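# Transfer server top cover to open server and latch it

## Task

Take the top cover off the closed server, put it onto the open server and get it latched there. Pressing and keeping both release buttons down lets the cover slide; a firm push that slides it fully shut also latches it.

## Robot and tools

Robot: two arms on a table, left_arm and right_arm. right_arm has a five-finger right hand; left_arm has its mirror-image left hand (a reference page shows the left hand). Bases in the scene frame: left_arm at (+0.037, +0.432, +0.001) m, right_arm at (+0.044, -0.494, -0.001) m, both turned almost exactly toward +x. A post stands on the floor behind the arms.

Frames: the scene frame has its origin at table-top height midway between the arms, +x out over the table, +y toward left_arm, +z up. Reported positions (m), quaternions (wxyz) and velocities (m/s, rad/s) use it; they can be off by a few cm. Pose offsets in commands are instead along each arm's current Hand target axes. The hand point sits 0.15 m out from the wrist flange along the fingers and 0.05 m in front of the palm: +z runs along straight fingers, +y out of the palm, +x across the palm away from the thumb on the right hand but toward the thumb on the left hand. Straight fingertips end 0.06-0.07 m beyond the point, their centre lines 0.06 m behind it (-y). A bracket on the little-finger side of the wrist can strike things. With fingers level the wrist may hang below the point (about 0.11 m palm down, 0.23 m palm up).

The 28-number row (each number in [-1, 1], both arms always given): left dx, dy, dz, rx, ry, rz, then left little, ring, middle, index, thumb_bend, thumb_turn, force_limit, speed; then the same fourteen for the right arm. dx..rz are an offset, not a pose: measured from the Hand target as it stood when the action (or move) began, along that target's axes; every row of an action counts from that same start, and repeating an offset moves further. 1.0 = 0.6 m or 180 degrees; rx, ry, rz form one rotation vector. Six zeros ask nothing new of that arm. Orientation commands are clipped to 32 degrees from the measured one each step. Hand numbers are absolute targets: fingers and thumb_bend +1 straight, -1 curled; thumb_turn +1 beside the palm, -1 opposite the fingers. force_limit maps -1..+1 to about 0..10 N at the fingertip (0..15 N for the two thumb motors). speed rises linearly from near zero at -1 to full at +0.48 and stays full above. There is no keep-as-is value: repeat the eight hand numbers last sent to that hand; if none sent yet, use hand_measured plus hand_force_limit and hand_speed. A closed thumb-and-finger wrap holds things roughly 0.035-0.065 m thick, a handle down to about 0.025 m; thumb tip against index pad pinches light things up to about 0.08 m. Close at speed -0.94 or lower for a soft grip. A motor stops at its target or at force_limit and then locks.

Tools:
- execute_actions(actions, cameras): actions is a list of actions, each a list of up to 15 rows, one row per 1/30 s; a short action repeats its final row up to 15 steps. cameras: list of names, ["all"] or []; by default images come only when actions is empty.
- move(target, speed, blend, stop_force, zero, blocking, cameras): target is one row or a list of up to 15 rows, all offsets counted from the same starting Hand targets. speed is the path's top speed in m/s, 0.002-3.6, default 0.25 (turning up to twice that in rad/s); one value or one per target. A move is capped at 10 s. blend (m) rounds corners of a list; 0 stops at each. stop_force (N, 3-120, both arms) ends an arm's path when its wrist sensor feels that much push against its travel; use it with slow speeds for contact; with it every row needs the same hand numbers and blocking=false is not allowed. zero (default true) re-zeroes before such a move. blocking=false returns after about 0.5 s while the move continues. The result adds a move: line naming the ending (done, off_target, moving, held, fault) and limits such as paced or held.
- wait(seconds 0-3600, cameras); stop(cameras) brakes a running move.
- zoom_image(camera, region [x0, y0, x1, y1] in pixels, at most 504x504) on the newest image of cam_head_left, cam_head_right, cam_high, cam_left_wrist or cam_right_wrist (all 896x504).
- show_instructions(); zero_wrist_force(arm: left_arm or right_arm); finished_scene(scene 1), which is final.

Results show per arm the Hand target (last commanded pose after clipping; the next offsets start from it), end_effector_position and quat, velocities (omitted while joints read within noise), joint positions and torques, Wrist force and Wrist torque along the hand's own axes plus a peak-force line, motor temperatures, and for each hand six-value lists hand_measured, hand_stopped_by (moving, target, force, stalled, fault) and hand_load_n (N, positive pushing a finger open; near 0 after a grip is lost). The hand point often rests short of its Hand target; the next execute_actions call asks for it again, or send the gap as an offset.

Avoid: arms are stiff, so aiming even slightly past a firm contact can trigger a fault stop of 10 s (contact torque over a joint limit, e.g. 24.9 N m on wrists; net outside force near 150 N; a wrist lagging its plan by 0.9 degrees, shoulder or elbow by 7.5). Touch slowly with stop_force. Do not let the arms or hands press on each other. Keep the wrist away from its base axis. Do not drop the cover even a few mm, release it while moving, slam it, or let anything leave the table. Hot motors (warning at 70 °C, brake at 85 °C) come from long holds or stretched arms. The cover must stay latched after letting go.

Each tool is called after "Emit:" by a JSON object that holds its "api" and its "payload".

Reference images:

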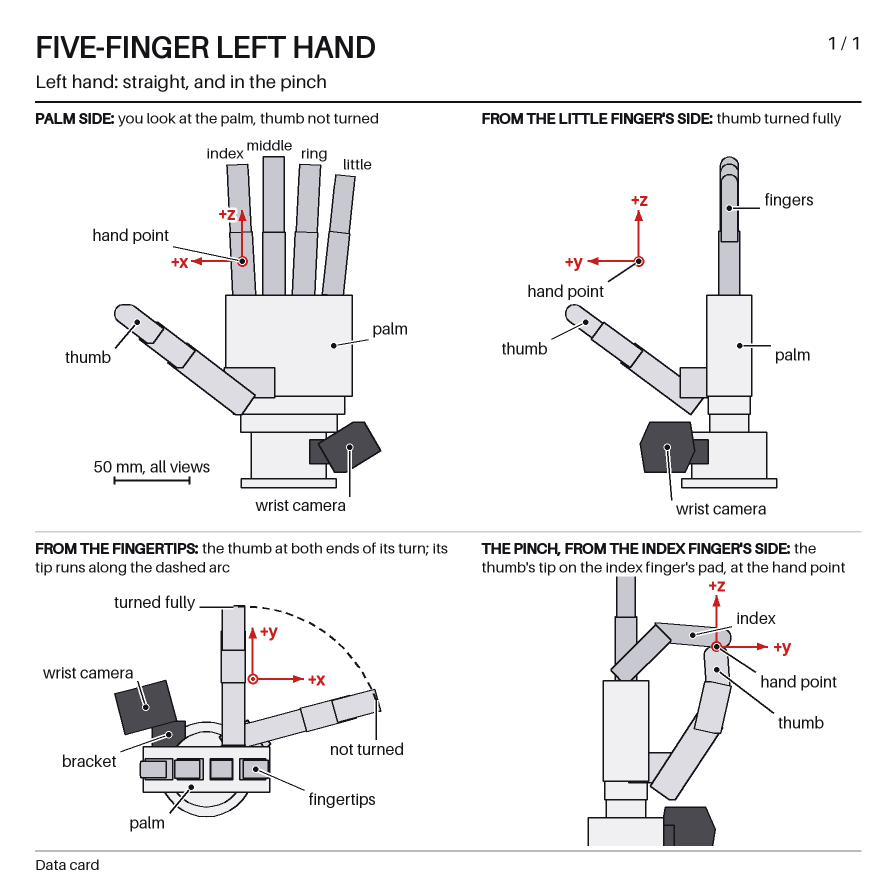

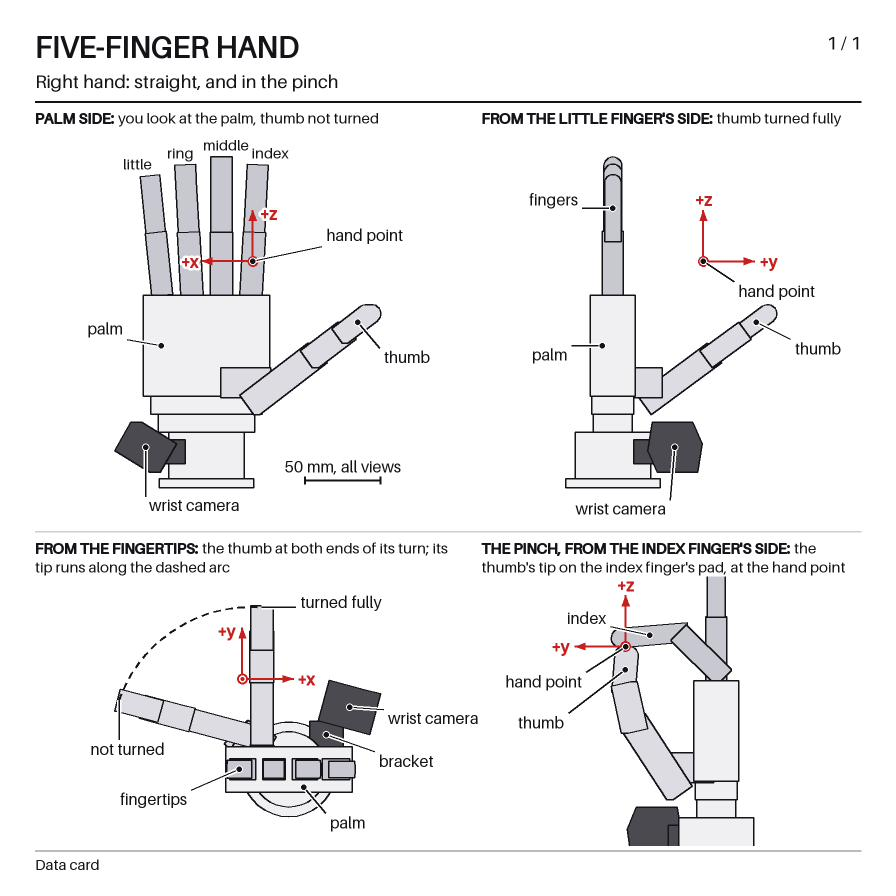

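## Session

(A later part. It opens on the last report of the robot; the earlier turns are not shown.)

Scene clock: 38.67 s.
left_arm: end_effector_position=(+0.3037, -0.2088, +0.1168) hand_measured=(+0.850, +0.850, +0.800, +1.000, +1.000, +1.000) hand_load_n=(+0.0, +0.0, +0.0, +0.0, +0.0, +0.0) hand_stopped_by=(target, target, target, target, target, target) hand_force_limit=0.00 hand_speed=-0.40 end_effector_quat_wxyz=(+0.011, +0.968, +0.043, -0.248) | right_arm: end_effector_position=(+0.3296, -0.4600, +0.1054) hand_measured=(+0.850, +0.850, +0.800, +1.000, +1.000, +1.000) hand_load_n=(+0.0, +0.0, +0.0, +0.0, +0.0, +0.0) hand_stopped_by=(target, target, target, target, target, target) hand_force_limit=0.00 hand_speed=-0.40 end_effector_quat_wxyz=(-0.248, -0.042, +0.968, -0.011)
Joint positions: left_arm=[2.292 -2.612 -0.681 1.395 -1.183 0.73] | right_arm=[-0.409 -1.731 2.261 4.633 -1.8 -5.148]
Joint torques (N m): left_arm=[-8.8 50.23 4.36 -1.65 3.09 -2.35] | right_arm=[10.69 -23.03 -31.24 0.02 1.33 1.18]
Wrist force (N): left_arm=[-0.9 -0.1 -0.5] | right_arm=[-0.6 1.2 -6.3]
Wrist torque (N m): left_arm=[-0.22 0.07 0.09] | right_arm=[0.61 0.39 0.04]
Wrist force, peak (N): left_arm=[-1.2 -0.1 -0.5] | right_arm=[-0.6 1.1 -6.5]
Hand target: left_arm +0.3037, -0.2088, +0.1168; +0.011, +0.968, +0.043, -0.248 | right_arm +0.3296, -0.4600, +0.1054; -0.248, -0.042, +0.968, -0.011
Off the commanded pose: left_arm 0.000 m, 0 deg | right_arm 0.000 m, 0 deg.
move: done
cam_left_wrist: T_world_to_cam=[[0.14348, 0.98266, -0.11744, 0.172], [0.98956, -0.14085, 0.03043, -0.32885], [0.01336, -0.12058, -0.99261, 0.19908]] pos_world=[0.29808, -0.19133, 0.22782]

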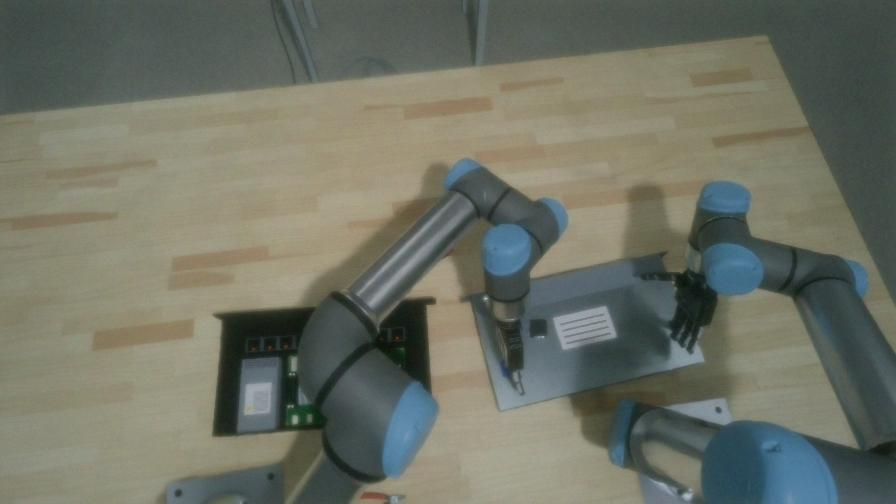

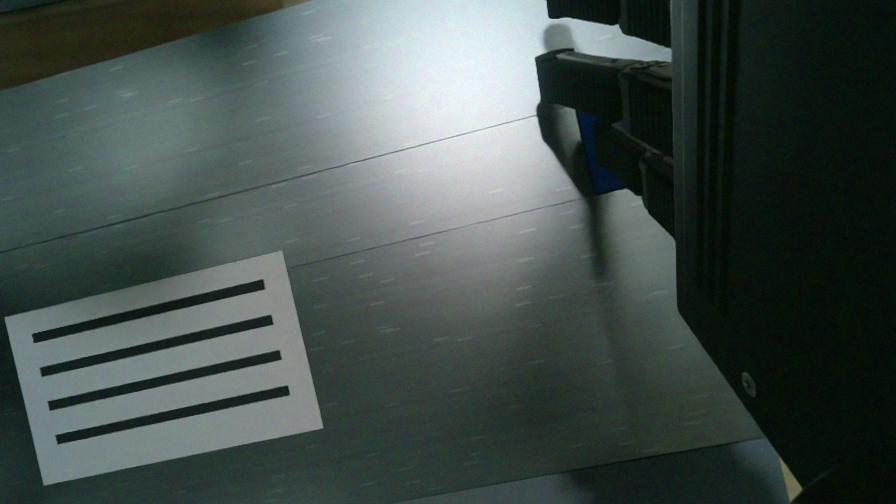

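Emit:
{"api": "move", "payload": {"target": [0.0160,0,0.0292,0,0,0,0.85,0.85,0.8,1,1,1,0,-0.4,0,0,0,0,0,0,0.85,0.85,0.8,1,1,1,0,-0.4], "cameras": ["cam_high","cam_left_wrist"], "speed": 0.008, "stop_force": 4}}

Emit:
{"api": "zoom_image", "payload": {"camera": "cam_left_wrist", "region": [480, 60, 700, 240]}}

Scene clock: 41.03 s.
left_arm: end_effector_position=(+0.3037, -0.2088, +0.1089) hand_measured=(+0.850, +0.850, +0.800, +1.000, +1.000, +1.000) hand_load_n=(+0.0, +0.0, +0.0, +0.0, +0.0, -0.5) hand_stopped_by=(target, target, target, target, target, target) hand_force_limit=0.00 hand_speed=-0.40 end_effector_quat_wxyz=(+0.011, +0.968, +0.043, -0.248) | right_arm: end_effector_position=(+0.3296, -0.4600, +0.1054) hand_measured=(+0.850, +0.850, +0.800, +1.000, +1.000, +1.000) hand_load_n=(+0.0, +0.0, +0.0, +0.0, +0.0, +0.0) hand_stopped_by=(target, target, target, target, target, target) hand_force_limit=0.00 hand_speed=-0.40 end_effector_quat_wxyz=(-0.248, -0.042, +0.968, -0.011)
Joint positions: left_arm=[2.292 -2.616 -0.692 1.411 -1.183 0.73] | right_arm=[-0.409 -1.731 2.261 4.633 -1.8 -5.148]
Joint torques (N m): left_arm=[-9.49 60.31 26.13 -3.77 2.02 -2.24] | right_arm=[10.09 -22.12 -30.55 -0.12 1.28 1.22]
Wrist force (N): left_arm=[-2.2 0.0 -5.3] | right_arm=[-0.3 1.3 -6.2]
Wrist torque (N m): left_arm=[0.09 -0.02 0.01] | right_arm=[0.63 0.34 0.07]
Wrist force, peak (N): left_arm=[-3.1 -0.2 -6.3] | right_arm=[-0.2 1.3 -6.6]
Hand target: left_arm +0.3037, -0.2088, +0.1089; +0.011, +0.968, +0.043, -0.248 (not the last commanded pose) | right_arm +0.3296, -0.4600, +0.1054; -0.248, -0.042, +0.968, -0.011
Off the commanded pose: left_arm 0.012 m, 0 deg | right_arm 0.000 m, 0 deg.
move: contact (left_arm)
cam_left_wrist: T_world_to_cam=[[0.14348, 0.98266, -0.11744, 0.17106], [0.98956, -0.14085, 0.03043, -0.32861], [0.01336, -0.12058, -0.99261, 0.19114]] pos_world=[0.29808, -0.19133, 0.21982]

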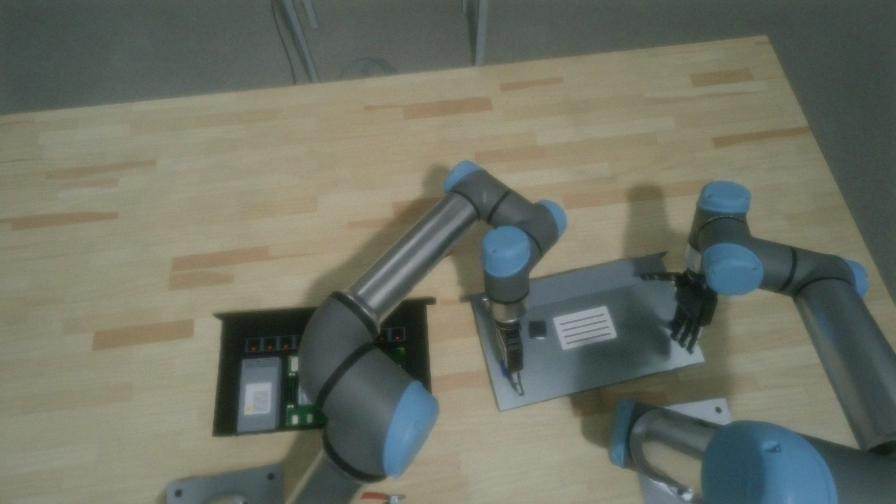

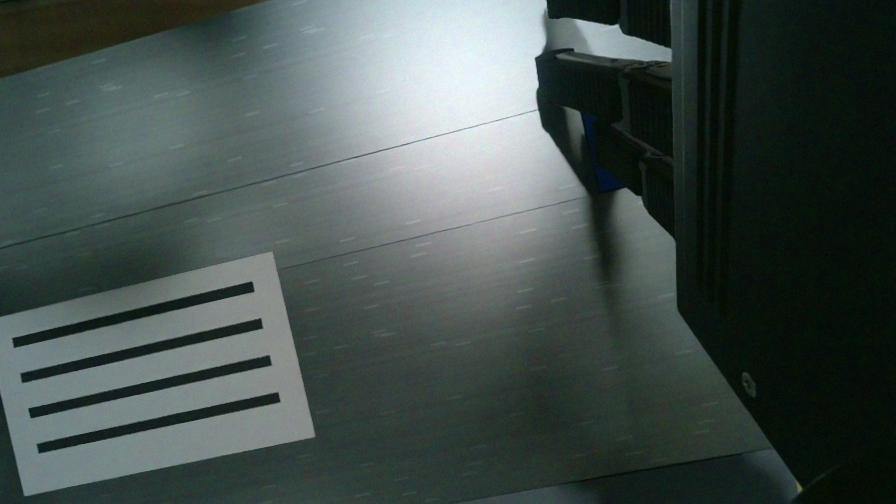

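Scaled by 2.291.

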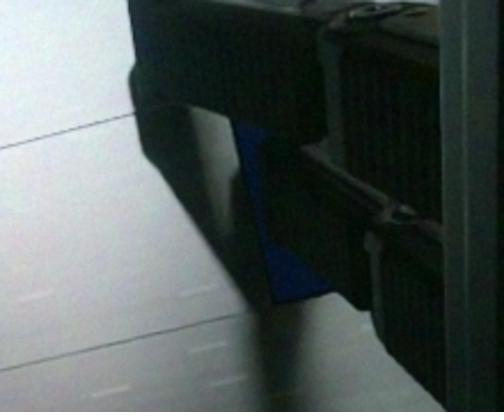

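Emit:
{"api": "move", "payload": {"target": [0.0064,0,0.0117,0,0,0,0.85,0.85,0.8,1,1,1,0,-0.4,-0.0064,0,0.0117,0,0,0,0.85,0.85,0.8,1,1,1,0,-0.4], "cameras": ["cam_right_wrist","cam_left_wrist"], "speed": 0.005, "stop_force": 12, "zero": false}}

Emit:
{"api": "zoom_image", "payload": {"camera": "cam_left_wrist", "region": [480, 60, 700, 240]}}

Emit:
{"api": "zoom_image", "payload": {"camera": "cam_right_wrist", "region": [180, 60, 400, 240]}}

Scene clock: 43.87 s.
left_arm: end_effector_position=(+0.3037, -0.2088, +0.1025) hand_measured=(+0.850, +0.850, +0.800, +1.000, +1.000, +1.000) hand_load_n=(+0.0, +0.0, +0.0, +0.0, -0.5, +0.0) hand_stopped_by=(target, target, target, target, target, target) hand_force_limit=0.00 hand_speed=-0.40 end_effector_quat_wxyz=(+0.011, +0.968, +0.043, -0.248) | right_arm: end_effector_position=(+0.3296, -0.4600, +0.0998) hand_measured=(+0.850, +0.850, +0.800, +1.000, +1.000, +1.000) hand_load_n=(+0.0, +0.5, +0.0, +0.0, +0.0, +0.0) hand_stopped_by=(target, target, target, target, target, target) hand_force_limit=0.00 hand_speed=-0.40 end_effector_quat_wxyz=(-0.248, -0.042, +0.968, -0.011)
Joint positions: left_arm=[2.292 -2.62 -0.701 1.424 -1.183 0.73] | right_arm=[-0.409 -1.722 2.271 4.614 -1.8 -5.148]
Joint torques (N m): left_arm=[-10.69 56.57 24 -2.91 1.85 -2.71] | right_arm=[4.9 -20.33 -29.16 -0.15 0.54 -0.2]
Wrist force (N): left_arm=[-4.1 -0.4 -11.3] | right_arm=[1.9 1.0 -11.5]
Wrist torque (N m): left_arm=[0.41 -0.08 -0.10] | right_arm=[0.92 0.47 0.20]
Wrist force, peak (N): left_arm=[-5.4 -0.4 -12.2] | right_arm=[1.5 0.6 -13.6]
Hand target: left_arm +0.3037, -0.2088, +0.1025; +0.011, +0.968, +0.043, -0.248 (not the last commanded pose) | right_arm +0.3296, -0.4600, +0.0998; -0.248, -0.042, +0.968, -0.011 (not the last commanded pose)
Off the commanded pose: left_arm 0.002 m, 0 deg | right_arm 0.002 m, 0 deg.
move: contact (left_arm, right_arm)
cam_left_wrist: T_world_to_cam=[[0.14348, 0.98266, -0.11744, 0.17032], [0.98956, -0.14085, 0.03043, -0.32842], [0.01336, -0.12058, -0.99261, 0.18488]] pos_world=[0.29808, -0.19133, 0.21352]
cam_right_wrist: T_world_to_cam=[[-0.30486, 0.9383, 0.16325, 0.51045], [0.95237, 0.30159, 0.04509, -0.18215], [-0.00693, 0.16922, -0.98555, 0.29353]] pos_world=[0.33112, -0.4737, 0.21417]
Images, in order (width x height): cam_left_wrist 896x504, cam_right_wrist 896x504.

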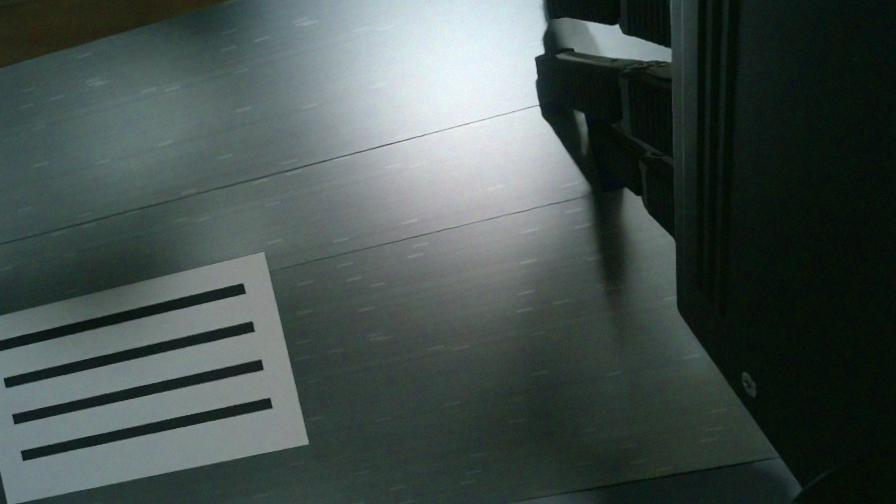

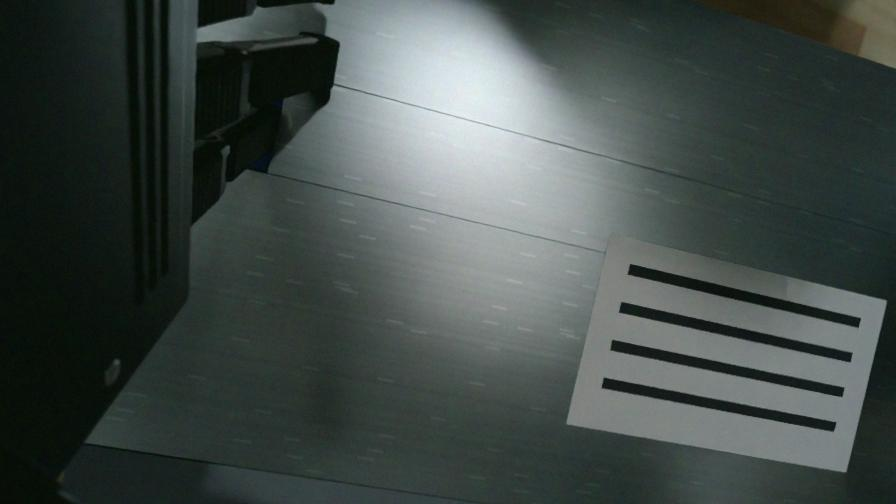

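Scaled by 2.291.

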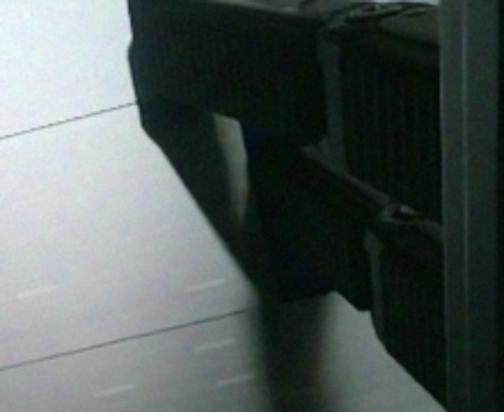

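Scaled by 2.291.

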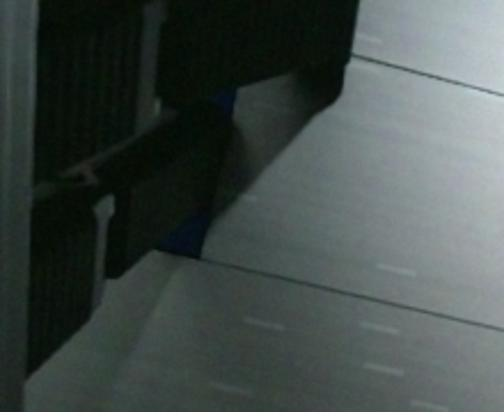

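Emit:
{"api": "move", "payload": {"target": [0,0,0,0,0,0,0.5,0.5,0.45,1,1,1,0,-0.4,0,0,0,0,0,0,0.5,0.5,0.45,1,1,1,0,-0.4]}}

Emit:
{"api": "move", "payload": {"target": [0.0064,0,0.0117,0,0,0,0.5,0.5,0.45,1,1,1,0,-0.4,-0.0064,0,0.0117,0,0,0,0.5,0.5,0.45,1,1,1,0,-0.4], "cameras": ["cam_right_wrist","cam_left_wrist"], "speed": 0.005, "stop_force": 20, "zero": false}}

Emit:
{"api": "zoom_image", "payload": {"camera": "cam_left_wrist", "region": [480, 60, 700, 240]}}

Emit:
{"api": "zoom_image", "payload": {"camera": "cam_right_wrist", "region": [180, 60, 400, 240]}}

Scene clock: 44.67 s.
left_arm: end_effector_position=(+0.3037, -0.2088, +0.1025) hand_measured=(+0.500, +0.500, +0.450, +1.000, +1.000, +1.000) hand_load_n=(+0.0, +0.0, +0.0, +0.0, +0.0, +0.0) hand_stopped_by=(target, target, target, target, target, target) hand_force_limit=0.00 hand_speed=-0.40 end_effector_quat_wxyz=(+0.011, +0.968, +0.043, -0.248) | right_arm: end_effector_position=(+0.3296, -0.4600, +0.0998) hand_measured=(+0.500, +0.500, +0.450, +1.000, +1.000, +1.000) hand_load_n=(+0.0, +0.0, +0.0, +0.0, +0.0, +0.0) hand_stopped_by=(target, target, target, target, target, target) hand_force_limit=0.00 hand_speed=-0.40 end_effector_quat_wxyz=(-0.248, -0.042, +0.968, -0.011)
Joint positions: left_arm=[2.292 -2.62 -0.701 1.424 -1.183 0.73] | right_arm=[-0.409 -1.722 2.271 4.614 -1.8 -5.148]
Joint torques (N m): left_arm=[-9.51 56.3 25.92 -2.52 1.81 -2.11] | right_arm=[5.09 -21.05 -27.65 -0.58 0.42 0.13]
Wrist force (N): left_arm=[-3.9 -0.3 -11.3] | right_arm=[1.8 1.2 -11.3]
Wrist torque (N m): left_arm=[0.42 -0.11 -0.09] | right_arm=[0.94 0.46 0.20]
Wrist force, peak (N): left_arm=[-4.4 -0.5 -11.5] | right_arm=[1.5 0.9 -11.6]
Hand target: left_arm +0.3037, -0.2088, +0.1025; +0.011, +0.968, +0.043, -0.248 | right_arm +0.3296, -0.4600, +0.0998; -0.248, -0.042, +0.968, -0.011
Off the commanded pose: left_arm 0.000 m, 0 deg | right_arm 0.000 m, 0 deg.
move: done

Scene clock: 46.23 s.
left_arm: end_effector_position=(+0.3038, -0.2089, +0.1017) hand_measured=(+0.500, +0.500, +0.450, +1.000, +1.000, +1.000) hand_load_n=(+0.0, +0.0, +0.0, +0.0, +0.0, +0.0) hand_stopped_by=(target, target, target, target, target, target) hand_force_limit=0.00 hand_speed=-0.40 end_effector_quat_wxyz=(+0.011, +0.968, +0.043, -0.248) | right_arm: end_effector_position=(+0.3297, -0.4600, +0.0984) hand_measured=(+0.500, +0.500, +0.450, +1.000, +1.000, +1.000) hand_load_n=(+0.0, +0.0, +0.0, +0.0, -0.5, +0.0) hand_stopped_by=(target, target, target, target, target, target) hand_force_limit=0.00 hand_speed=-0.40 end_effector_quat_wxyz=(-0.248, -0.042, +0.968, -0.011)
Joint positions: left_arm=[2.292 -2.621 -0.702 1.426 -1.183 0.73] | right_arm=[-0.409 -1.72 2.273 4.61 -1.8 -5.148]
Joint torques (N m): left_arm=[-9.26 50.25 22.08 -1.41 2.04 -2.37] | right_arm=[4.38 -18.81 -25.17 -0.31 0.36 -0.09]
Wrist force (N): left_arm=[-7.2 -1.0 -22.5] | right_arm=[5.5 0.8 -19.4]
Wrist torque (N m): left_arm=[1.04 -0.20 -0.28] | right_arm=[1.39 0.71 0.41]
Wrist force, peak (N): left_arm=[-8.2 -1.0 -23.7] | right_arm=[6.8 0.3 -23.9]
Hand target: left_arm +0.3038, -0.2089, +0.1017; +0.011, +0.968, +0.043, -0.248 (not the last commanded pose) | right_arm +0.3297, -0.4600, +0.0984; -0.248, -0.042, +0.968, -0.011 (not the last commanded pose)
Off the commanded pose: left_arm 0.007 m, 0 deg | right_arm 0.007 m, 0 deg.
move: contact (left_arm, right_arm)
cam_left_wrist: T_world_to_cam=[[0.14349, 0.98264, -0.11763, 0.17026], [0.98956, -0.14084, 0.03056, -0.32842], [0.01346, -0.12079, -0.99259, 0.18401]] pos_world=[0.29808, -0.19134, 0.21272]
cam_right_wrist: T_world_to_cam=[[-0.30488, 0.9383, 0.16319, 0.51073], [0.95237, 0.30157, 0.04528, -0.18222], [-0.00673, 0.16922, -0.98555, 0.29209]] pos_world=[0.33122, -0.4737, 0.21277]
Images, in order (width x height): cam_left_wrist 896x504, cam_right_wrist 896x504.

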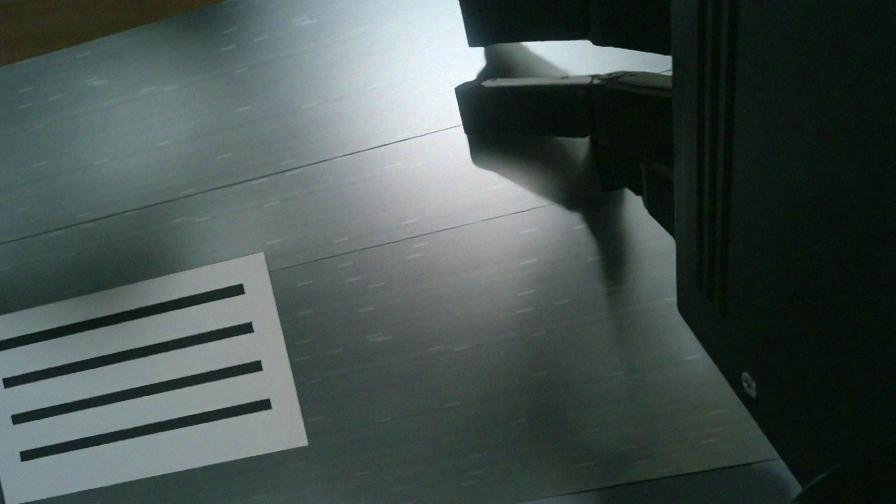

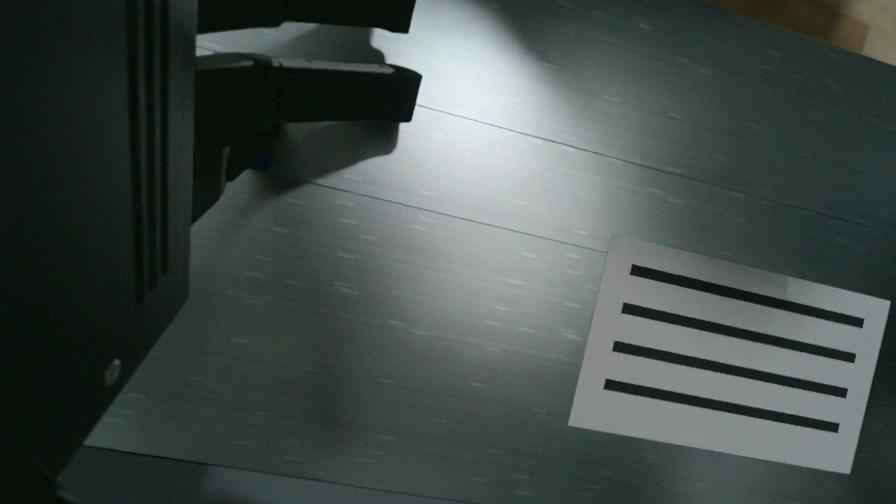

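Scaled by 2.291.

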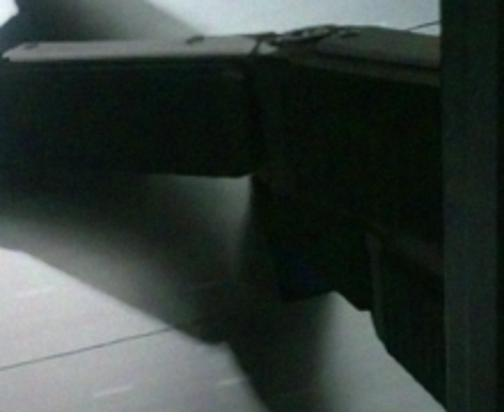

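Scaled by 2.291.

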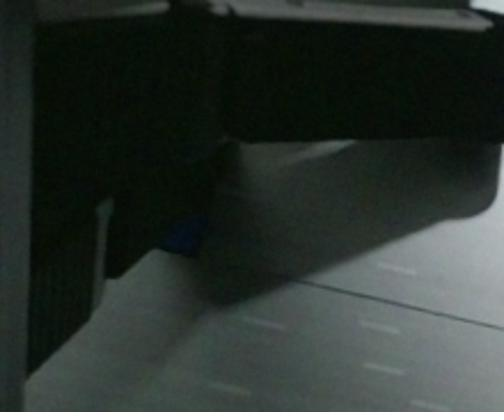

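Emit:
{"api": "move", "payload": {"target": [-0.01462,0,0.0080,0,0,0,0.5,0.5,0.45,1,1,1,0,-0.4,0.01462,0,0.0080,0,0,0,0.5,0.5,0.45,1,1,1,0,-0.4], "cameras": ["cam_high","cam_right_wrist","cam_left_wrist"], "speed": 0.01, "stop_force": 25}}

Emit:
{"api": "zoom_image", "payload": {"camera": "cam_left_wrist", "region": [400, 60, 700, 500]}}

Emit:
{"api": "zoom_image", "payload": {"camera": "cam_high", "region": [450, 240, 730, 430]}}

Scene clock: 48.50 s.
left_arm: end_effector_position=(+0.2938, -0.2097, +0.1017) hand_measured=(+0.500, +0.500, +0.450, +1.000, +1.000, +1.000) hand_load_n=(+0.0, +0.0, +0.0, -1.0, +0.0, +0.0) hand_stopped_by=(target, target, target, target, target, target) hand_force_limit=0.00 hand_speed=-0.40 end_effector_quat_wxyz=(+0.011, +0.968, +0.043, -0.248) | right_arm: end_effector_position=(+0.3197, -0.4609, +0.0985) hand_measured=(+0.500, +0.500, +0.450, +1.000, +1.000, +1.000) hand_load_n=(+0.0, +0.0, +0.0, +0.0, +0.0, +0.0) hand_stopped_by=(target, target, target, target, target, target) hand_force_limit=0.00 hand_speed=-0.40 end_effector_quat_wxyz=(-0.248, -0.042, +0.968, -0.011)
Joint positions: left_arm=[2.28 -2.605 -0.731 1.444 -1.179 0.718] | right_arm=[-0.422 -1.748 2.296 4.612 -1.805 -5.16]
Joint torques (N m): left_arm=[-16.45 48.59 -1.13 0.57 3.32 -2.3] | right_arm=[-9.98 -16.09 1.24 1.2 -2.28 -1.67]
Wrist force (N): left_arm=[0.7 -0.2 -26.8] | right_arm=[1.5 0.8 -22.4]
Wrist torque (N m): left_arm=[1.33 -0.20 0.18] | right_arm=[1.58 0.56 0.17]
Wrist force, peak (N): left_arm=[0.7 -0.2 -26.8] | right_arm=[2.0 0.8 -22.7]
Hand target: left_arm +0.2938, -0.2097, +0.1017; +0.011, +0.968, +0.043, -0.248 | right_arm +0.3197, -0.4609, +0.0985; -0.248, -0.042, +0.968, -0.011
Off the commanded pose: left_arm 0.000 m, 0 deg | right_arm 0.000 m, 0 deg.
move: done
cam_left_wrist: T_world_to_cam=[[0.1435, 0.98263, -0.11763, 0.17258], [0.98956, -0.14086, 0.03056, -0.31865], [0.01346, -0.12079, -0.99259, 0.18404]] pos_world=[0.28808, -0.19223, 0.21272]
cam_right_wrist: T_world_to_cam=[[-0.30488, 0.9383, 0.16319, 0.50851], [0.95237, 0.30157, 0.04528, -0.17243], [-0.00673, 0.16922, -0.98555, 0.29227]] pos_world=[0.32122, -0.4746, 0.21287]
Images, in order (width x height): cam_high 896x504, cam_left_wrist 896x504, cam_right_wrist 896x504.

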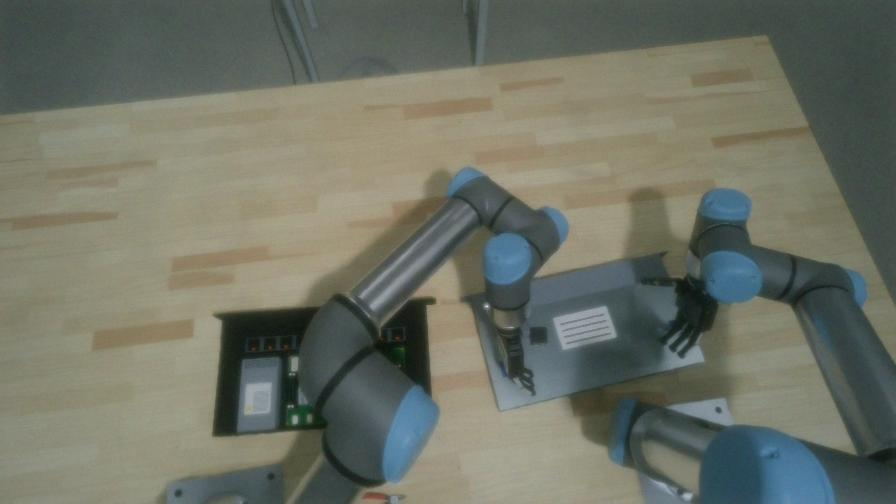

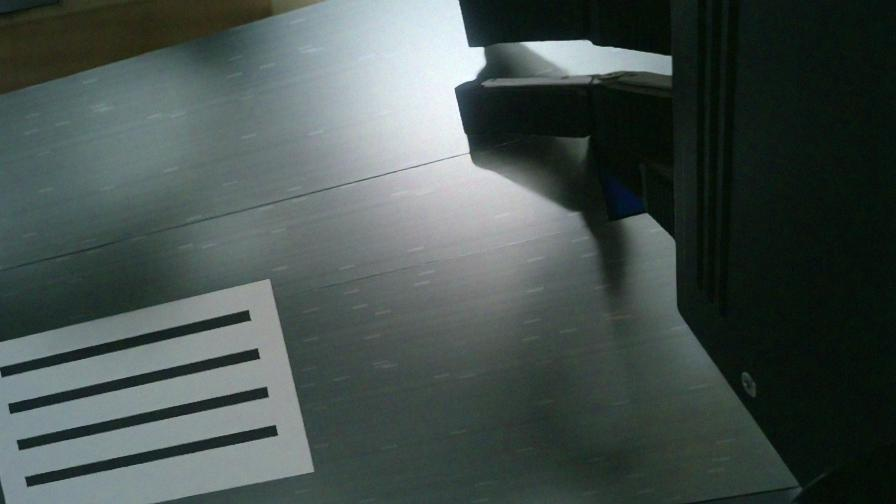

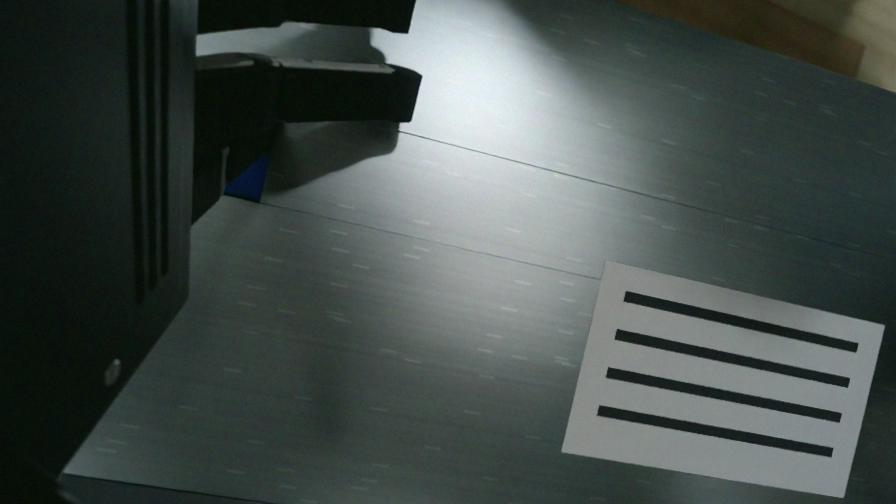

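Scaled by 1.145.

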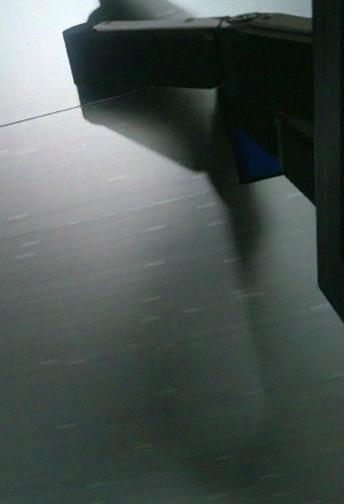

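Scaled by 1.800.

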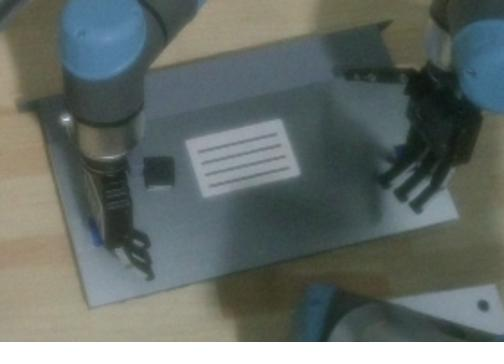

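Emit:
{"api": "move", "payload": {"target": [-0.01462,0,0.0080,0,0,0,0.5,0.5,0.45,1,1,1,0,-0.4,0.01462,0,0.0080,0,0,0,0.5,0.5,0.45,1,1,1,0,-0.4], "cameras": ["cam_high","cam_right_wrist","cam_left_wrist"], "speed": 0.01, "stop_force": 15}}

Emit:
{"api": "zoom_image", "payload": {"camera": "cam_high", "region": [450, 240, 730, 430]}}

Scene clock: 50.70 s.
left_arm: end_effector_position=(+0.2838, -0.2106, +0.1017) hand_measured=(+0.500, +0.500, +0.450, +1.000, +1.000, +1.000) hand_load_n=(+0.0, +0.0, +0.0, -1.5, +0.0, +0.0) hand_stopped_by=(target, target, target, target, target, target) hand_force_limit=0.00 hand_speed=-0.40 end_effector_quat_wxyz=(+0.011, +0.968, +0.043, -0.248) | right_arm: end_effector_position=(+0.3098, -0.4618, +0.0985) hand_measured=(+0.500, +0.500, +0.450, +1.000, +1.000, +1.000) hand_load_n=(+0.0, +0.0, +0.0, +0.0, -0.5, +0.0) hand_stopped_by=(target, target, target, target, target, target) hand_force_limit=0.00 hand_speed=-0.40 end_effector_quat_wxyz=(-0.248, -0.042, +0.968, -0.011)
Joint positions: left_arm=[2.268 -2.59 -0.759 1.462 -1.175 0.705] | right_arm=[-0.437 -1.777 2.319 4.615 -1.811 -5.174]
Joint torques (N m): left_arm=[-22.53 47.12 -4.81 -1.22 5.56 -2.53] | right_arm=[-9.72 -15.1 3.87 2.52 -2.69 -1.66]
Wrist force (N): left_arm=[10.2 0.2 -32.7] | right_arm=[-2.0 0.6 -24.3]
Wrist torque (N m): left_arm=[1.72 0.33 0.71] | right_arm=[1.66 0.34 -0.04]
Wrist force, peak (N): left_arm=[10.9 -0.2 -34.0] | right_arm=[-2.0 0.4 -25.0]
Hand target: left_arm +0.2838, -0.2106, +0.1017; +0.011, +0.968, +0.043, -0.248 | right_arm +0.3098, -0.4618, +0.0985; -0.248, -0.042, +0.968, -0.011
Off the commanded pose: left_arm 0.000 m, 0 deg | right_arm 0.000 m, 0 deg.
move: done
cam_left_wrist: T_world_to_cam=[[0.1435, 0.98263, -0.11763, 0.1749], [0.98956, -0.14086, 0.03056, -0.30889], [0.01346, -0.12079, -0.99259, 0.18407]] pos_world=[0.27808, -0.19314, 0.21272]
cam_right_wrist: T_world_to_cam=[[-0.30488, 0.9383, 0.16319, 0.50631], [0.95237, 0.30157, 0.04528, -0.16264], [-0.00673, 0.16922, -0.98555, 0.29236]] pos_world=[0.31122, -0.4755, 0.21287]
Images, in order (width x height): cam_high 896x504, cam_left_wrist 896x504, cam_right_wrist 896x504.

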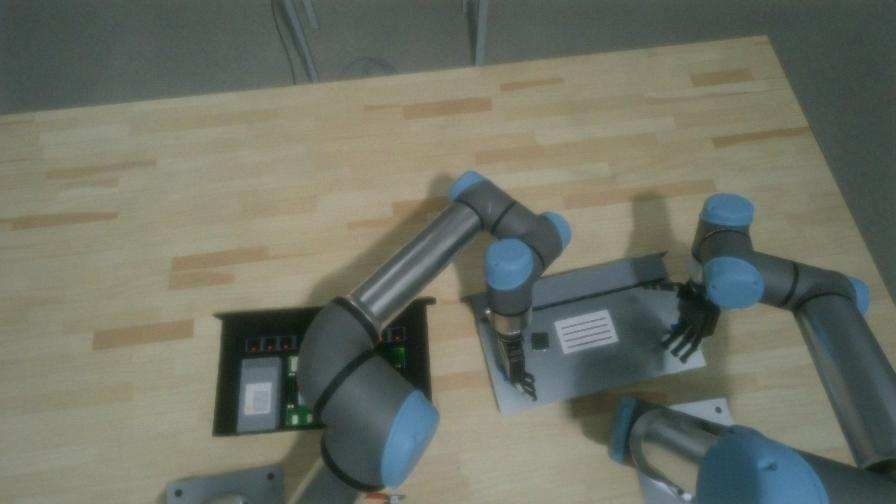

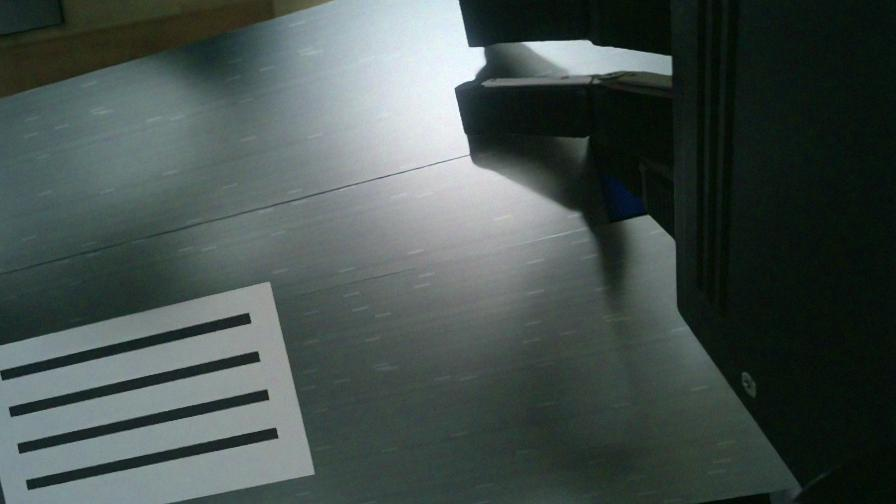

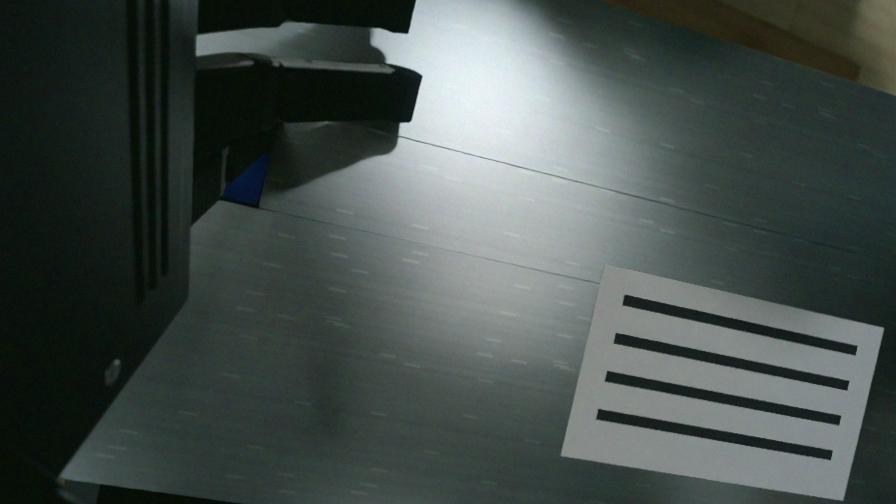

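Scaled by 1.800.

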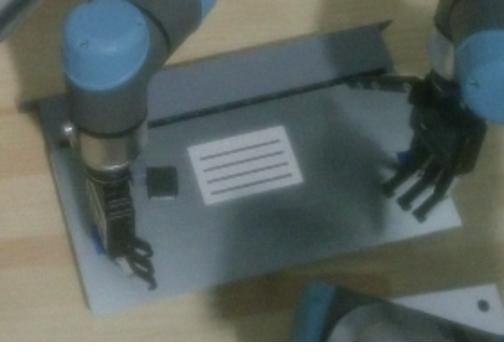

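Emit:
{"api": "move", "payload": {"target": [-0.01462,0,0.0080,0,0,0,0.5,0.5,0.45,1,1,1,0,-0.4,0.01462,0,0.0080,0,0,0,0.5,0.5,0.45,1,1,1,0,-0.4], "cameras": ["cam_high","cam_right_wrist","cam_left_wrist"], "speed": 0.01, "stop_force": 15}}

Emit:
{"api": "zoom_image", "payload": {"camera": "cam_high", "region": [450, 240, 730, 430]}}

Scene clock: 52.87 s.
left_arm: end_effector_position=(+0.2781, -0.2111, +0.1017) hand_measured=(+0.500, +0.500, +0.450, +1.000, +1.000, +1.000) hand_load_n=(+0.0, +0.0, +0.0, -2.0, +0.0, +0.0) hand_stopped_by=(target, target, target, target, target, target) hand_force_limit=0.00 hand_speed=-0.40 end_effector_quat_wxyz=(+0.011, +0.968, +0.043, -0.248) | right_arm: end_effector_position=(+0.3028, -0.4624, +0.0985) hand_measured=(+0.500, +0.500, +0.450, +1.000, +1.000, +1.000) hand_load_n=(+0.0, +0.0, +0.0, +0.0, +0.0, +0.0) hand_stopped_by=(target, target, target, target, target, target) hand_force_limit=0.00 hand_speed=-0.40 end_effector_quat_wxyz=(-0.248, -0.042, +0.968, -0.011)
Joint positions: left_arm=[2.261 -2.582 -0.774 1.472 -1.173 0.698] | right_arm=[-0.447 -1.798 2.335 4.617 -1.816 -5.183]
Joint torques (N m): left_arm=[-9.85 30.35 13.61 -6.17 4.5 2.47] | right_arm=[9.94 7.02 -13.14 3.75 -0.32 1.71]
Wrist force (N): left_arm=[21.2 -0.7 -42.4] | right_arm=[-15.3 0.2 -29.7]
Wrist torque (N m): left_arm=[2.20 1.54 1.36] | right_arm=[1.95 -0.42 -0.88]
Wrist force, peak (N): left_arm=[25.4 -0.5 -47.0] | right_arm=[-19.7 -0.1 -34.8]
Hand target: left_arm +0.2781, -0.2111, +0.1017; +0.011, +0.968, +0.043, -0.248 (not the last commanded pose) | right_arm +0.3028, -0.4624, +0.0985; -0.248, -0.042, +0.968, -0.011 (not the last commanded pose)
Off the commanded pose: left_arm 0.004 m, 0 deg | right_arm 0.003 m, 0 deg.
move: contact (left_arm, right_arm)
cam_left_wrist: T_world_to_cam=[[0.14353, 0.98264, -0.11759, 0.17619], [0.98955, -0.14084, 0.03086, -0.30338], [0.01376, -0.12079, -0.99258, 0.184]] pos_world=[0.27238, -0.19364, 0.21271]
cam_right_wrist: T_world_to_cam=[[-0.30493, 0.93832, 0.16299, 0.5048], [0.95235, 0.30158, 0.04554, -0.15584], [-0.00643, 0.16911, -0.98558, 0.29227]] pos_world=[0.30422, -0.4761, 0.21287]
Images, in order (width x height): cam_high 896x504, cam_left_wrist 896x504, cam_right_wrist 896x504.

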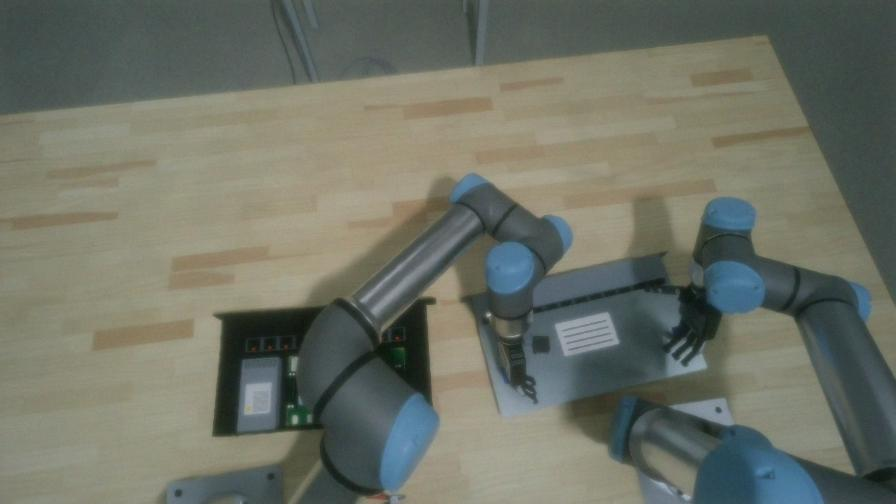

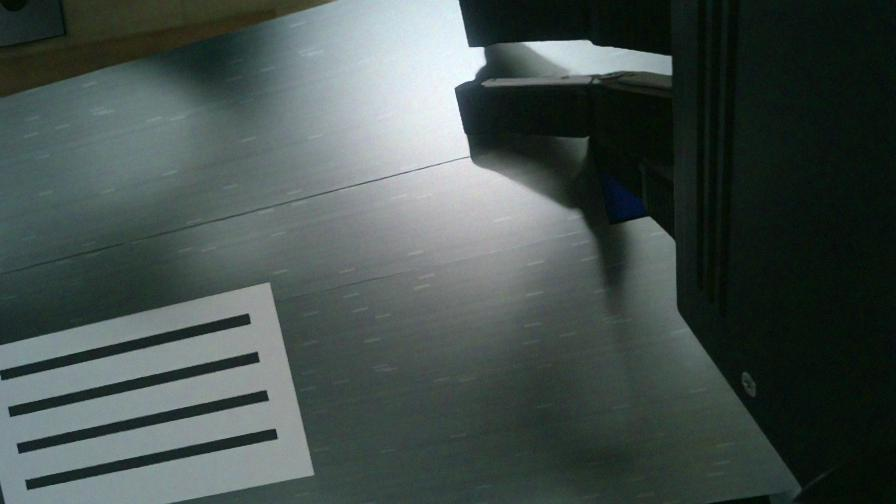

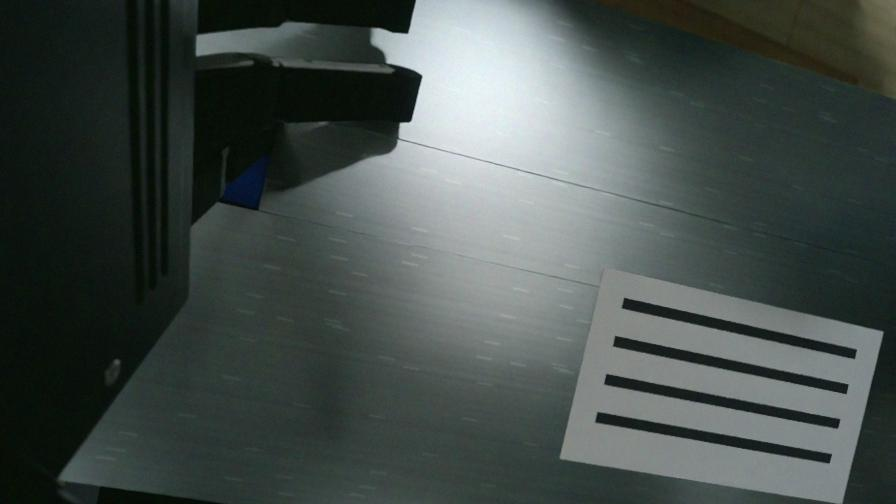

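Scaled by 1.800.

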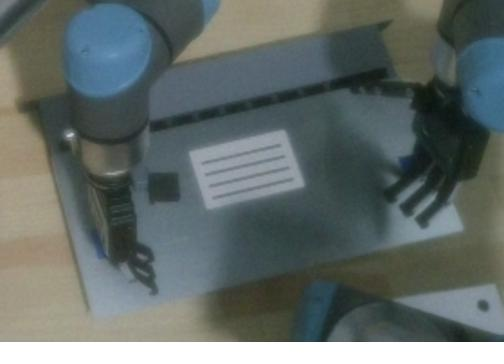

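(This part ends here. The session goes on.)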